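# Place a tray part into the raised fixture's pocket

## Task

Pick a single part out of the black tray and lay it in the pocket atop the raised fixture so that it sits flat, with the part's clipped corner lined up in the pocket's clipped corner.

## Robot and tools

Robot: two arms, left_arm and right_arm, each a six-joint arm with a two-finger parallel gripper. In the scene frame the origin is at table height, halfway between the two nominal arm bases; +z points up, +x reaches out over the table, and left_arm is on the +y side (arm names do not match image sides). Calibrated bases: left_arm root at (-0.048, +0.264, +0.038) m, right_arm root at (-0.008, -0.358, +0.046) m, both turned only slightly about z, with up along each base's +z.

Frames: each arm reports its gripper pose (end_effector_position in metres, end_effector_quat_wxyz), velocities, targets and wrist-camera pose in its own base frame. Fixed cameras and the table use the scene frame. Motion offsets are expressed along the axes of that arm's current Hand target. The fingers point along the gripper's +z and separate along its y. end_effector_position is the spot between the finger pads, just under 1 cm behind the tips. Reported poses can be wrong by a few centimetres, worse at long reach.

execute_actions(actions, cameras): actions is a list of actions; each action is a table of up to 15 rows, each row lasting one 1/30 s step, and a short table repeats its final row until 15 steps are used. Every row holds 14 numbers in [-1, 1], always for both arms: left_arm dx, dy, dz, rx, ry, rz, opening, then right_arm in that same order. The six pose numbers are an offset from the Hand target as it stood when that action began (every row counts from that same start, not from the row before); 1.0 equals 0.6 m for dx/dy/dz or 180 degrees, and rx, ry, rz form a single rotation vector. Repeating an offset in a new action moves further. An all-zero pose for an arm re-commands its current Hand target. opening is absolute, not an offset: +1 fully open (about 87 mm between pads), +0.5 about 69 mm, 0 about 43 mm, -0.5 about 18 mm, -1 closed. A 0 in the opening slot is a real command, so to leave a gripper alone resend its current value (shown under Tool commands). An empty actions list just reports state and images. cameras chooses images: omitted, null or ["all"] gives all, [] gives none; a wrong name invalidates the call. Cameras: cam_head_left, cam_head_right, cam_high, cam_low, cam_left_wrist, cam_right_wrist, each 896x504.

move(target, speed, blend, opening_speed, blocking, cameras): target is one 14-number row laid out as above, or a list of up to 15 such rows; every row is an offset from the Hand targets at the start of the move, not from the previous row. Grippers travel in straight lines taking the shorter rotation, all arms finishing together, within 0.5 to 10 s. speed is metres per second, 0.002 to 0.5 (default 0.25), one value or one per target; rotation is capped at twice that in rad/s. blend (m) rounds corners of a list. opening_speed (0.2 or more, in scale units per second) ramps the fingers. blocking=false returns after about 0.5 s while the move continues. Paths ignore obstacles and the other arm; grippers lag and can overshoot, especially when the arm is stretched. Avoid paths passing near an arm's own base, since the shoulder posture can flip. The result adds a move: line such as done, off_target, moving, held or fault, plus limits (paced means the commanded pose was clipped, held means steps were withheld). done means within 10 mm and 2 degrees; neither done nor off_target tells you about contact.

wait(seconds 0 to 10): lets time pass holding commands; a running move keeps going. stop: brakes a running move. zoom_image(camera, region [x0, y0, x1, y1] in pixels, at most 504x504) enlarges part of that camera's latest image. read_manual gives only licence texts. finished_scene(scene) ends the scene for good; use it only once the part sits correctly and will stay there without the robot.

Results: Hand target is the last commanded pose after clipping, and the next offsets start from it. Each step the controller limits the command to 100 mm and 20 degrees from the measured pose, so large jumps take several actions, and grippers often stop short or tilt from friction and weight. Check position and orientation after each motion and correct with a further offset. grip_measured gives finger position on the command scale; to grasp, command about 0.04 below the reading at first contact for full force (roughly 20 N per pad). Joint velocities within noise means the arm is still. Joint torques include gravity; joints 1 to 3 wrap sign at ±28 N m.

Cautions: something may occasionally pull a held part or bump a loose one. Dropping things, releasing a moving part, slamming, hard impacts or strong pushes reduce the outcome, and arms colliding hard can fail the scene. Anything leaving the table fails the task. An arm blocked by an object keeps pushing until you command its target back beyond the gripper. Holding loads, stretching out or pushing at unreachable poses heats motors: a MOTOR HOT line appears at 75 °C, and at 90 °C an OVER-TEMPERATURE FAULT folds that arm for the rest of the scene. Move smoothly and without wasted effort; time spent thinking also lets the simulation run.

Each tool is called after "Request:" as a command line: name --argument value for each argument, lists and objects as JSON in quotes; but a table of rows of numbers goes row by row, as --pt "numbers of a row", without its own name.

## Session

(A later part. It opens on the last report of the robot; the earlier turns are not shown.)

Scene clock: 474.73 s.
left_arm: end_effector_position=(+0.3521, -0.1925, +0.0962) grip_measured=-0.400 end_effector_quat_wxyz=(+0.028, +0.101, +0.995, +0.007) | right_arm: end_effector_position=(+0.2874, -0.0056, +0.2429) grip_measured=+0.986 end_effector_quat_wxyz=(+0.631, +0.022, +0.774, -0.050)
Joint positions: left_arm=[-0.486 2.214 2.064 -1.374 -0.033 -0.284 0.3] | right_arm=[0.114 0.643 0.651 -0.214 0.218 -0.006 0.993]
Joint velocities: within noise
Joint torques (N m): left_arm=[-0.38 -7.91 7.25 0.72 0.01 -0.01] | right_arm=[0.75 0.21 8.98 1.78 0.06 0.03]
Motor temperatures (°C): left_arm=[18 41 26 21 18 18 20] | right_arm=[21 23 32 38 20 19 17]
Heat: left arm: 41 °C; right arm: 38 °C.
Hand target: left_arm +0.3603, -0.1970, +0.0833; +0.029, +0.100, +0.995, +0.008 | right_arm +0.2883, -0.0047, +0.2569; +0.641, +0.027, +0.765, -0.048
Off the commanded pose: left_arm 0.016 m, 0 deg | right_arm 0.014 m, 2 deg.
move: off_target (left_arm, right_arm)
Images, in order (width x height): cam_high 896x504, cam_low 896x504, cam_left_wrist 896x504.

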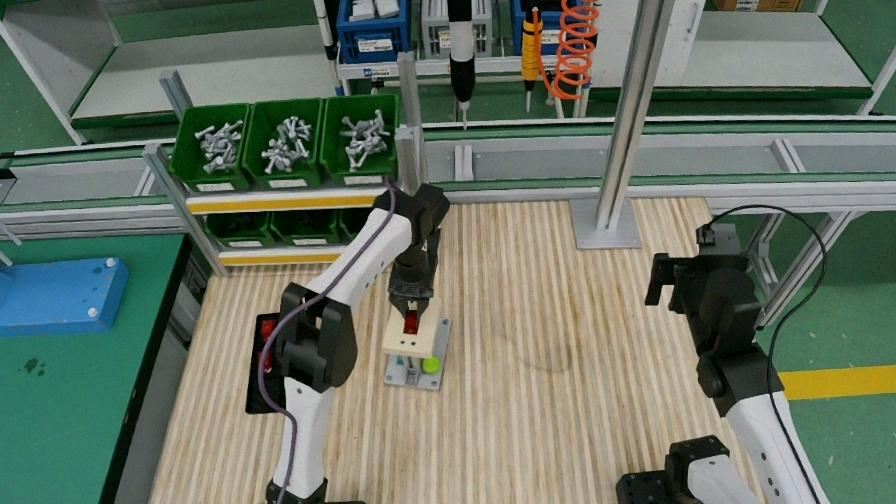

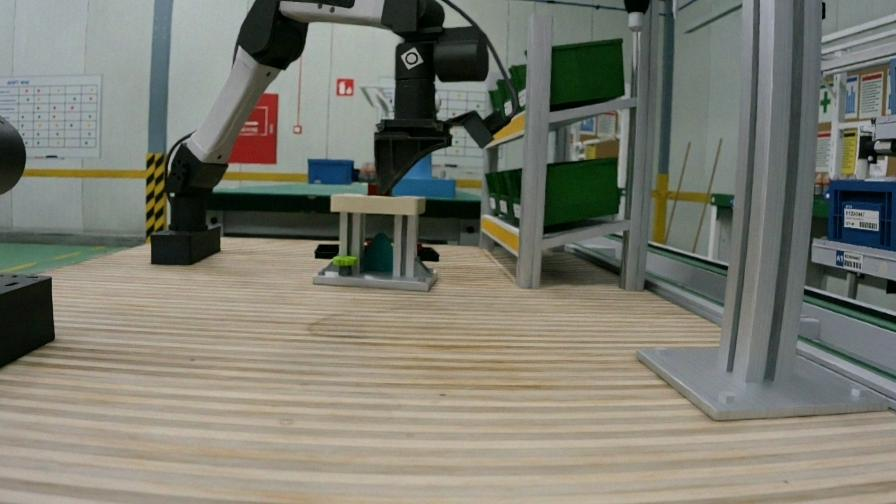

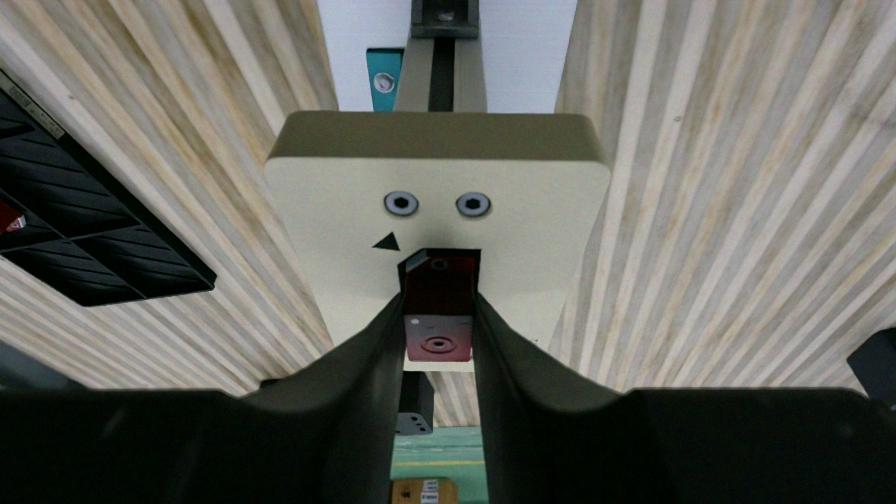

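Request:
move --target '[-0.006,0.003,0.004,0,-0.002,0,-0.7,0,0,0,0,0,0,1]' --speed 0.03 --cameras '["cam_high","cam_left_wrist","cam_low"]'

Request:
zoom_image --camera "cam_high" --region '[385, 285, 445, 345]'

Request:
zoom_image --camera "cam_low" --region '[350, 170, 420, 220]'

Scene clock: 479.93 s.
left_arm: end_effector_position=(+0.3525, -0.1927, +0.0962) grip_measured=-0.400 end_effector_quat_wxyz=(+0.028, +0.101, +0.995, +0.007) | right_arm: end_effector_position=(+0.2874, -0.0056, +0.2429) grip_measured=+0.986 end_effector_quat_wxyz=(+0.631, +0.022, +0.774, -0.050)
Joint positions: left_arm=[-0.486 2.217 2.069 -1.376 -0.033 -0.284 0.3] | right_arm=[0.114 0.643 0.651 -0.214 0.218 -0.006 0.993]
Joint velocities: within noise
Joint torques (N m): left_arm=[0.17 -7.61 7.05 0.83 0 0.05] | right_arm=[0.75 0.21 8.98 1.77 0.06 0.03]
Motor temperatures (°C): left_arm=[18 41 26 21 18 18 20] | right_arm=[21 23 32 38 20 19 17]
Heat: left arm: 41 °C; right arm: 38 °C.
Hand target: left_arm +0.3643, -0.1959, +0.0812; +0.032, +0.100, +0.994, +0.007 | right_arm +0.2883, -0.0047, +0.2569; +0.641, +0.027, +0.765, -0.048
Off the commanded pose: left_arm 0.019 m, 1 deg | right_arm 0.014 m, 2 deg.
move: off_target (left_arm, right_arm)
Images, in order (width x height): cam_high 896x504, cam_low 896x504, cam_left_wrist 896x504.

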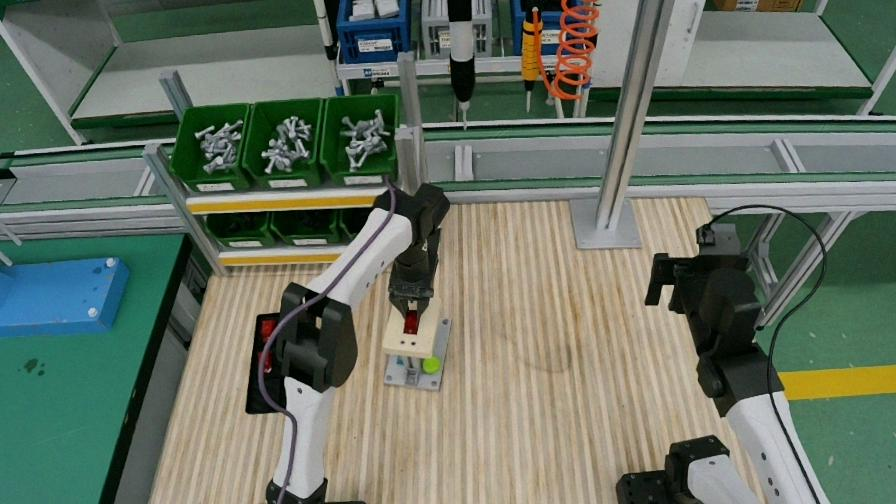

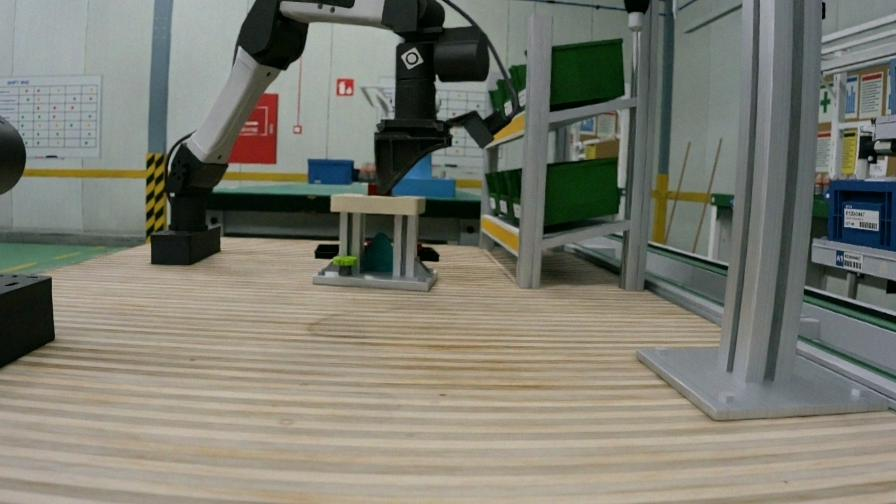

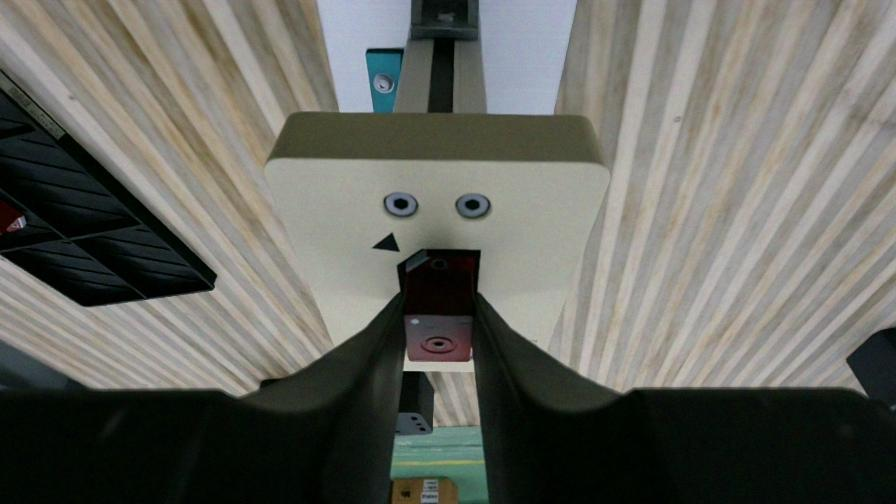

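Scaled by 8.400 from the camera's 896x504 image, which has a finer 1280x720 frame.

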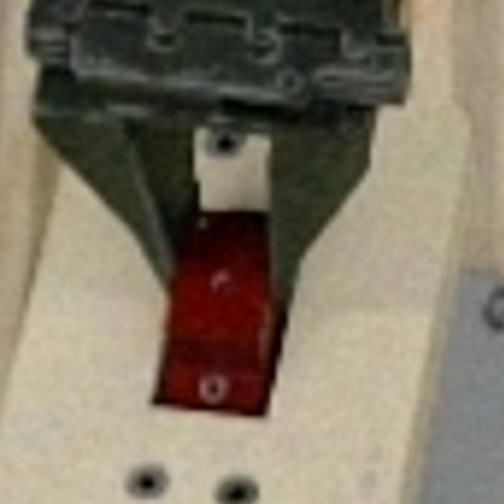

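Scaled by 7.200 from the camera's 896x504 image, which has a finer 1280x720 frame.

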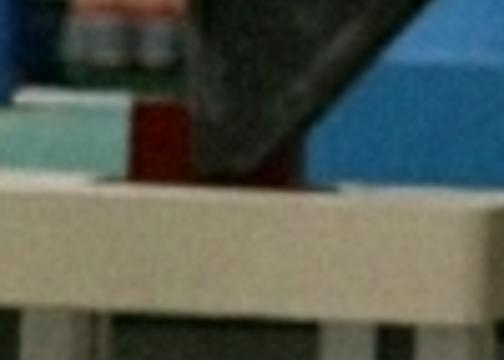

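Forward a bit more.

Request:
move --target '[-0.005,0.000,0.004,0,0,0,-0.7,0,0,0,0,0,0,1]' --speed 0.03 --cameras '["cam_high","cam_low"]'

Request:
zoom_image --camera "cam_high" --region '[385, 285, 445, 345]'

Request:
zoom_image --camera "cam_low" --region '[350, 170, 420, 220]'

Scene clock: 484.50 s.
left_arm: end_effector_position=(+0.3532, -0.1931, +0.0959) grip_measured=-0.400 end_effector_quat_wxyz=(+0.025, +0.101, +0.995, +0.008) | right_arm: end_effector_position=(+0.2874, -0.0056, +0.2429) grip_measured=+0.986 end_effector_quat_wxyz=(+0.631, +0.022, +0.774, -0.050)
Joint positions: left_arm=[-0.486 2.227 2.085 -1.387 -0.033 -0.284 0.3] | right_arm=[0.114 0.643 0.651 -0.214 0.218 -0.006 0.993]
Joint velocities: within noise
Joint torques (N m): left_arm=[0.36 -7.38 6.9 0.91 0 0.07] | right_arm=[0.75 0.21 8.96 1.78 0.06 0.03]
Motor temperatures (°C): left_arm=[18 40 26 21 18 18 20] | right_arm=[21 23 32 38 20 19 17]
Heat: left arm: 40 °C; right arm: 38 °C.
Hand target: left_arm +0.3674, -0.1965, +0.0789; +0.032, +0.100, +0.994, +0.007 | right_arm +0.2883, -0.0047, +0.2569; +0.641, +0.027, +0.765, -0.048
Off the commanded pose: left_arm 0.022 m, 1 deg | right_arm 0.014 m, 2 deg.
move: off_target (left_arm, right_arm)
Images, in order (width x height): cam_high 896x504, cam_low 896x504.

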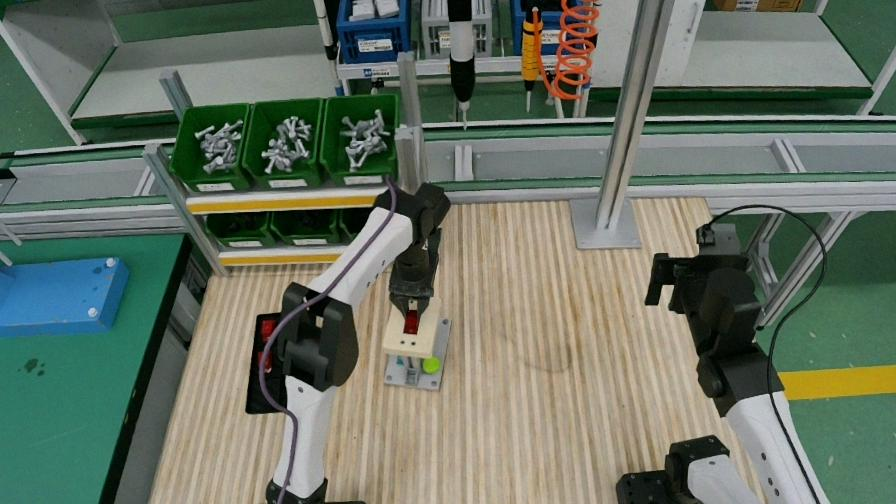

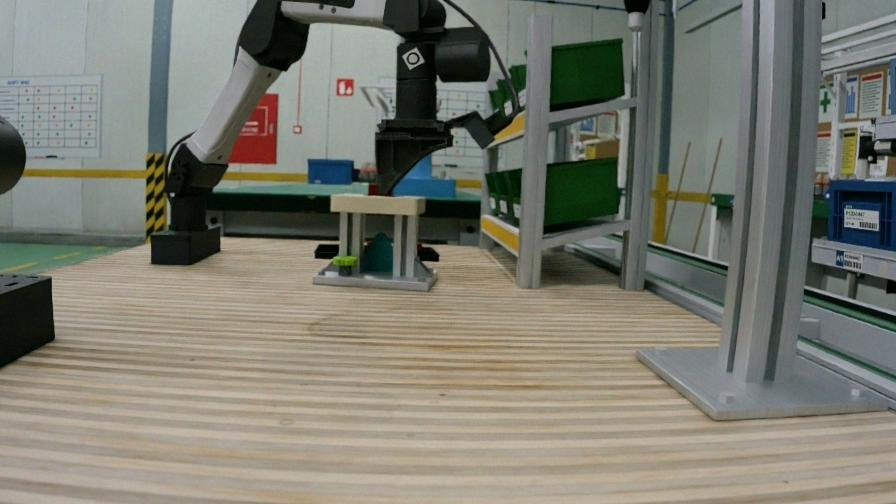

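Scaled by 8.400 from the camera's 896x504 image, which has a finer 1280x720 frame.

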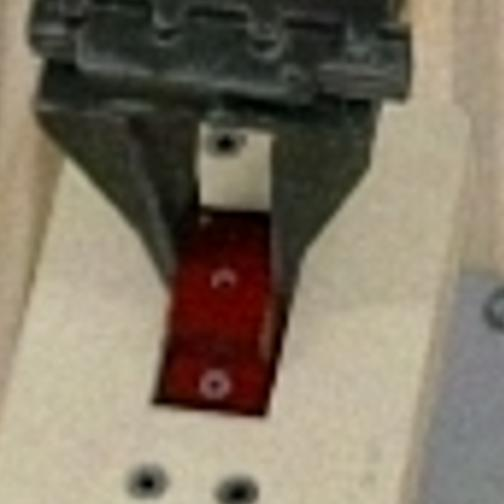

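Scaled by 7.200 from the camera's 896x504 image, which has a finer 1280x720 frame.

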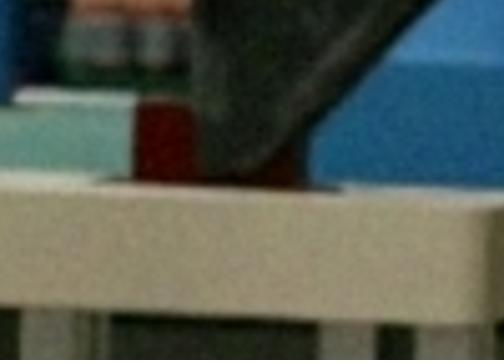

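Request:
move --target '[-0.002,0.000,0.012,0,0,0,-0.7,0,0,0,0,0,0,1]' --speed 0.03 --cameras '["cam_high","cam_low","cam_left_wrist"]'

Request:
zoom_image --camera "cam_high" --region '[385, 285, 445, 345]'

Request:
zoom_image --camera "cam_low" --region '[350, 170, 420, 220]'

Request:
zoom_image --camera "cam_left_wrist" --region '[380, 220, 500, 320]'

Scene clock: 489.63 s.
left_arm: end_effector_position=(+0.3532, -0.1931, +0.0960) grip_measured=-0.400 end_effector_quat_wxyz=(+0.025, +0.101, +0.995, +0.008) | right_arm: end_effector_position=(+0.2874, -0.0056, +0.2429) grip_measured=+0.986 end_effector_quat_wxyz=(+0.631, +0.022, +0.774, -0.050)
Joint positions: left_arm=[-0.486 2.227 2.085 -1.387 -0.033 -0.284 0.3] | right_arm=[0.114 0.643 0.651 -0.214 0.218 -0.006 0.993]
Joint velocities: within noise
Joint torques (N m): left_arm=[0.49 -7.01 4.79 1.16 0 0.08] | right_arm=[0.75 0.21 8.98 1.78 0.06 0.03]
Motor temperatures (°C): left_arm=[18 39 27 22 18 18 20] | right_arm=[21 23 32 38 20 19 17]
Heat: left arm: 39 °C; right arm: 38 °C.
Hand target: left_arm +0.3690, -0.1967, +0.0719; +0.032, +0.100, +0.994, +0.007 | right_arm +0.2883, -0.0047, +0.2569; +0.641, +0.027, +0.765, -0.048
Off the commanded pose: left_arm 0.029 m, 1 deg | right_arm 0.014 m, 2 deg.
move: off_target (left_arm, right_arm)
Images, in order (width x height): cam_high 896x504, cam_low 896x504, cam_left_wrist 896x504.

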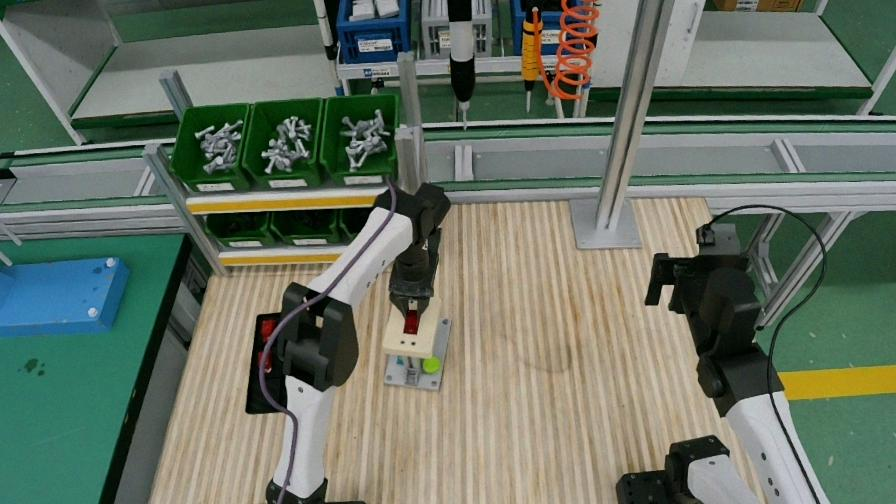

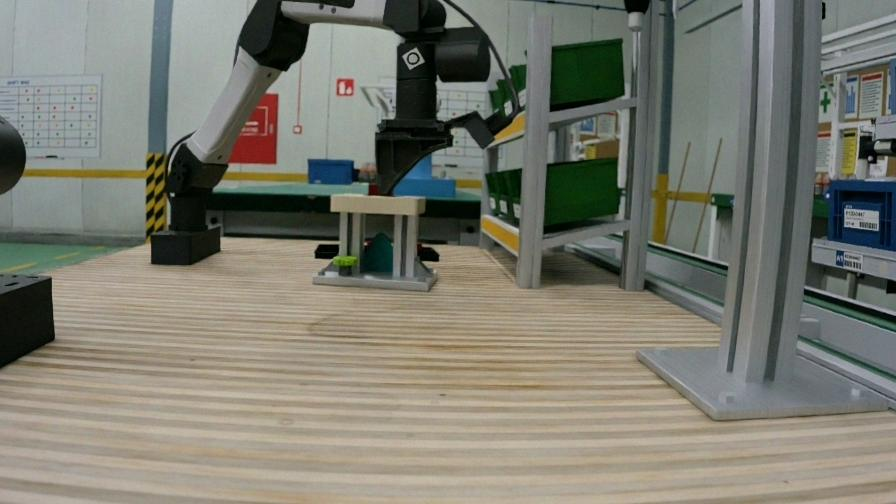

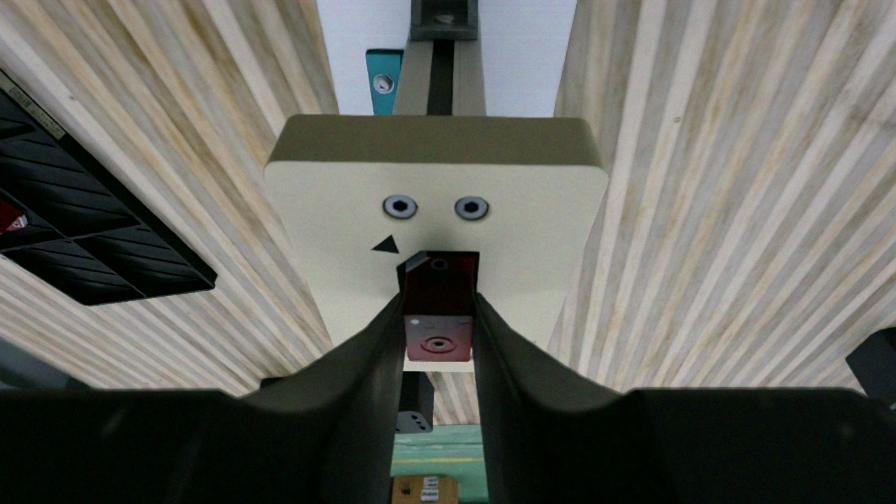

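Scaled by 8.400 from the camera's 896x504 image, which has a finer 1280x720 frame.

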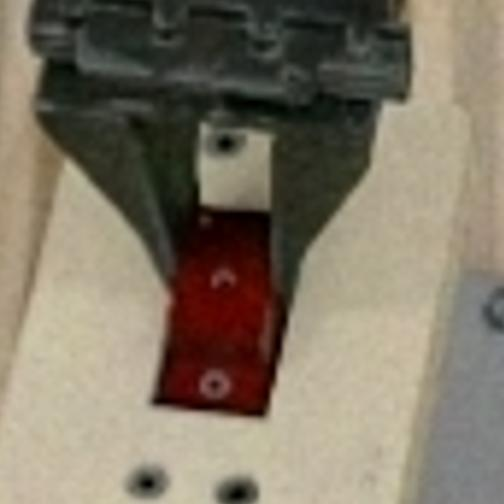

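Scaled by 7.200 from the camera's 896x504 image, which has a finer 1280x720 frame.

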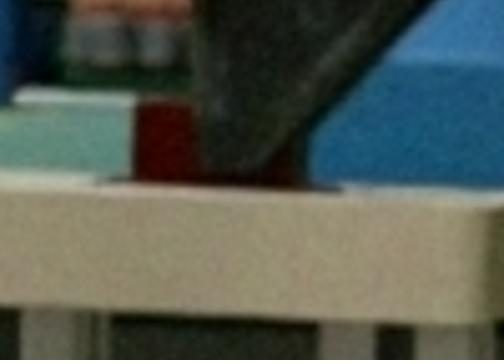

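Scaled by 4.200 from the camera's 896x504 image, which has a finer 1280x720 frame.

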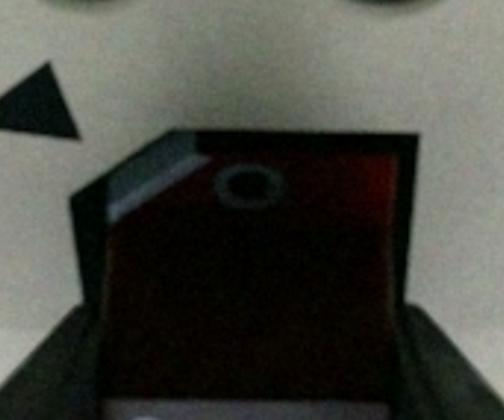

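Request:
move --pt "0.012 -0.003 -0.035 0 0 0 -0.7 0 0 0 0 0 0 1" --pt "0.012 -0.003 -0.035 0 0 0 -0.1 0 0 0 0 0 0 1" --speed 0.04 --opening_speed 0.5 --cameras '[]'

Request:
move --target '[0,0,-0.16,0,0,0,-0.1,0,0,0,0,0,0,1]' --speed 0.06 --cameras '["cam_high","cam_low","cam_left_wrist"]'

Request:
zoom_image --camera "cam_high" --region '[385, 285, 445, 345]'

Request:
zoom_image --camera "cam_low" --region '[350, 170, 420, 220]'

Request:
zoom_image --camera "cam_left_wrist" --region '[300, 180, 580, 400]'

Scene clock: 497.90 s.
left_arm: end_effector_position=(+0.3531, -0.1931, +0.0950) grip_measured=-0.100 end_effector_quat_wxyz=(+0.023, +0.101, +0.995, +0.009) | right_arm: end_effector_position=(+0.2874, -0.0056, +0.2429) grip_measured=+0.986 end_effector_quat_wxyz=(+0.631, +0.022, +0.774, -0.050)
Joint positions: left_arm=[-0.486 2.232 2.088 -1.39 -0.033 -0.284 0.45] | right_arm=[0.114 0.643 0.651 -0.214 0.218 -0.006 0.993]
Joint velocities: within noise
Joint torques (N m): left_arm=[-0.47 -10.02 8.21 0.56 -0.01 -0.03] | right_arm=[0.75 0.21 8.98 1.78 0.06 0.03]
Motor temperatures (°C): left_arm=[18 38 26 22 18 18 20] | right_arm=[21 23 32 38 20 19 17]
Heat: left arm: 38 °C; right arm: 38 °C.
Hand target: left_arm +0.3602, -0.1972, +0.0923; +0.032, +0.100, +0.994, +0.007 | right_arm +0.2883, -0.0047, +0.2569; +0.641, +0.027, +0.765, -0.048
Off the commanded pose: left_arm 0.009 m, 1 deg | right_arm 0.014 m, 2 deg.
move: off_target (right_arm)
No camera images: "cameras" was empty.

Scene clock: 499.87 s.
left_arm: end_effector_position=(+0.3580, -0.1964, +0.1641) grip_measured=-0.100 end_effector_quat_wxyz=(+0.077, +0.100, +0.992, -0.013) | right_arm: end_effector_position=(+0.2874, -0.0056, +0.2429) grip_measured=+0.986 end_effector_quat_wxyz=(+0.631, +0.022, +0.774, -0.050)
Joint positions: left_arm=[-0.488 2.192 2.312 -1.538 -0.033 -0.284 0.45] | right_arm=[0.114 0.643 0.651 -0.214 0.218 -0.006 0.993]
Joint velocities: within noise
Joint torques (N m): left_arm=[-1.01 -15.92 7.99 0.46 0.02 -0.07] | right_arm=[0.73 0.2 8.96 1.77 0.06 0.03]
Motor temperatures (°C): left_arm=[18 39 27 22 18 18 20] | right_arm=[21 23 32 38 20 19 17]
Heat: left arm: 39 °C; right arm: 38 °C.
Hand target: left_arm +0.3540, -0.1980, +0.1881; +0.032, +0.100, +0.994, +0.007 | right_arm +0.2883, -0.0047, +0.2569; +0.641, +0.027, +0.765, -0.048
Off the commanded pose: left_arm 0.024 m, 6 deg | right_arm 0.014 m, 2 deg.
joint sent to its limit (left arm) — joint 4 (wrist pitch), lower limit. The joint targets are off in orientation, not in position.
move: off_target (left_arm, right_arm)
Images, in order (width x height): cam_high 896x504, cam_low 896x504, cam_left_wrist 896x504.

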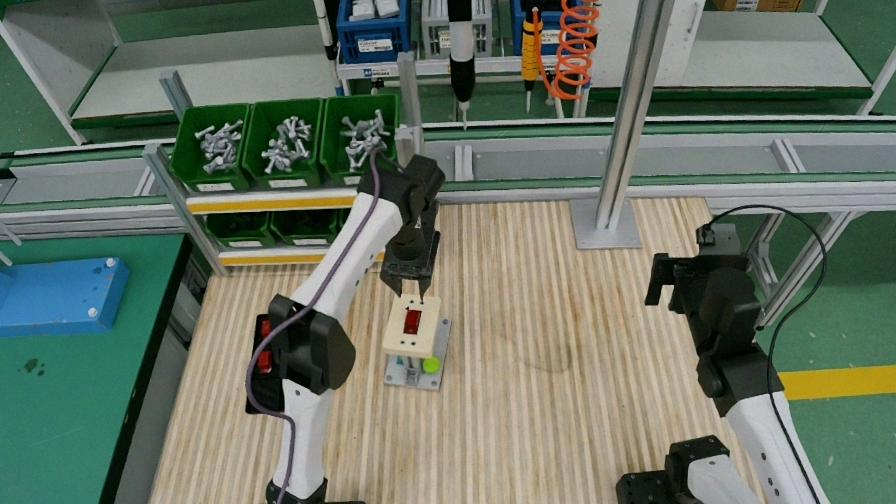

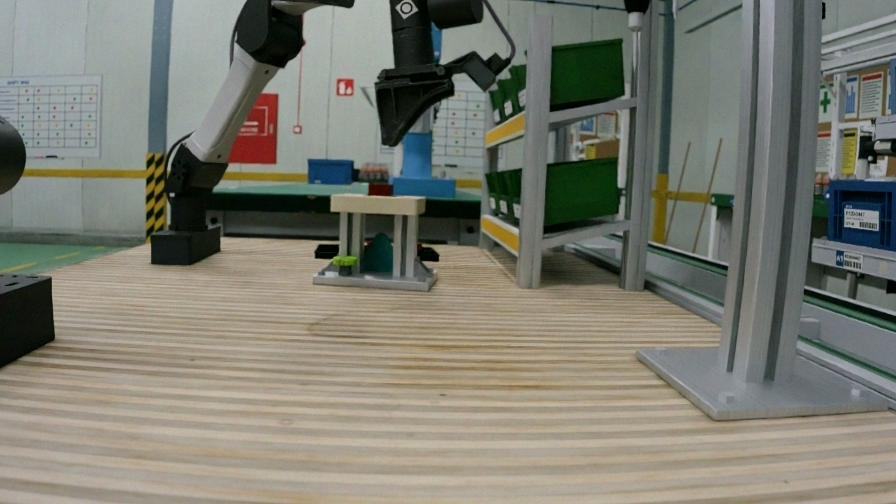

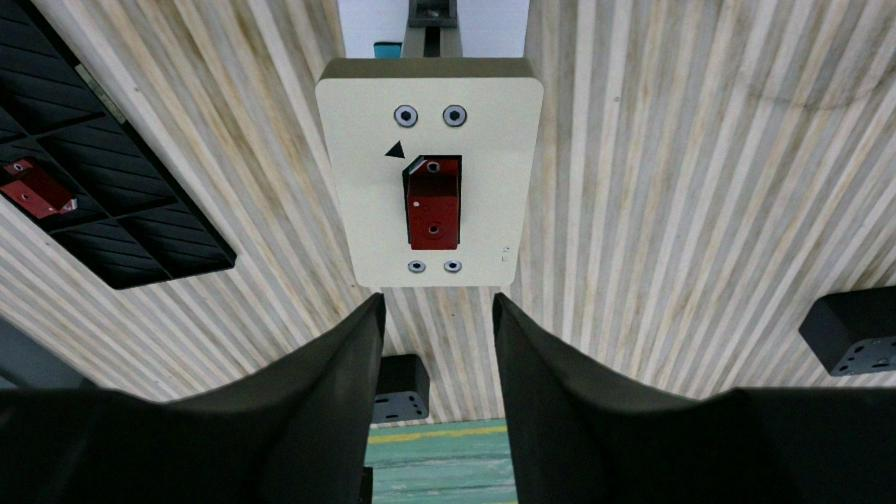

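Scaled by 8.400 from the camera's 896x504 image, which has a finer 1280x720 frame.

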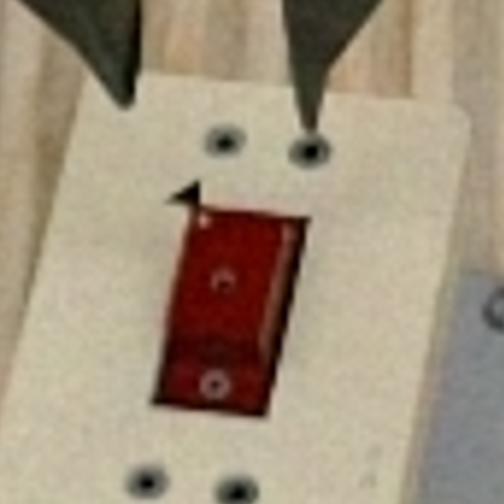

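Scaled by 7.200 from the camera's 896x504 image, which has a finer 1280x720 frame.

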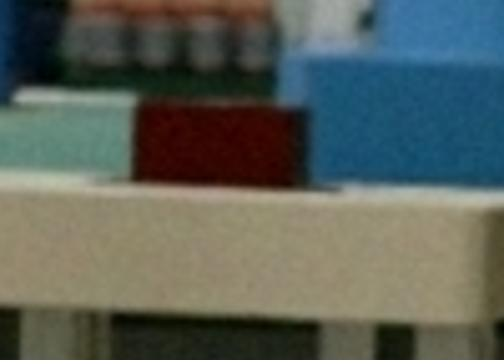

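Scaled by 1.800 from the camera's 896x504 image, which has a finer 1280x720 frame.

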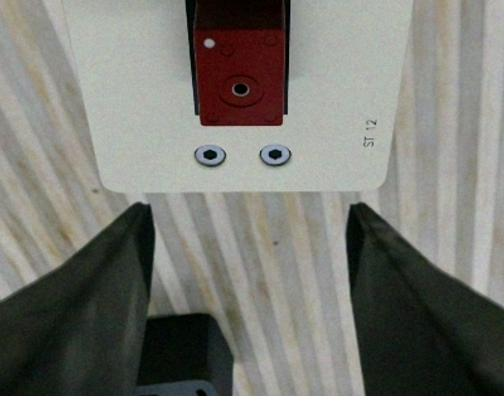

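Request:
zoom_image --camera "cam_left_wrist" --region '[390, 140, 480, 260]'

Scaled by 4.200 from the camera's 896x504 image, which has a finer 1280x720 frame.

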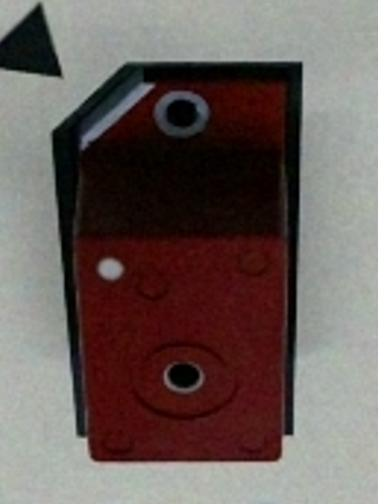

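Seated.

Request:
finished_scene --scene 1

The scene is finished: the task was done.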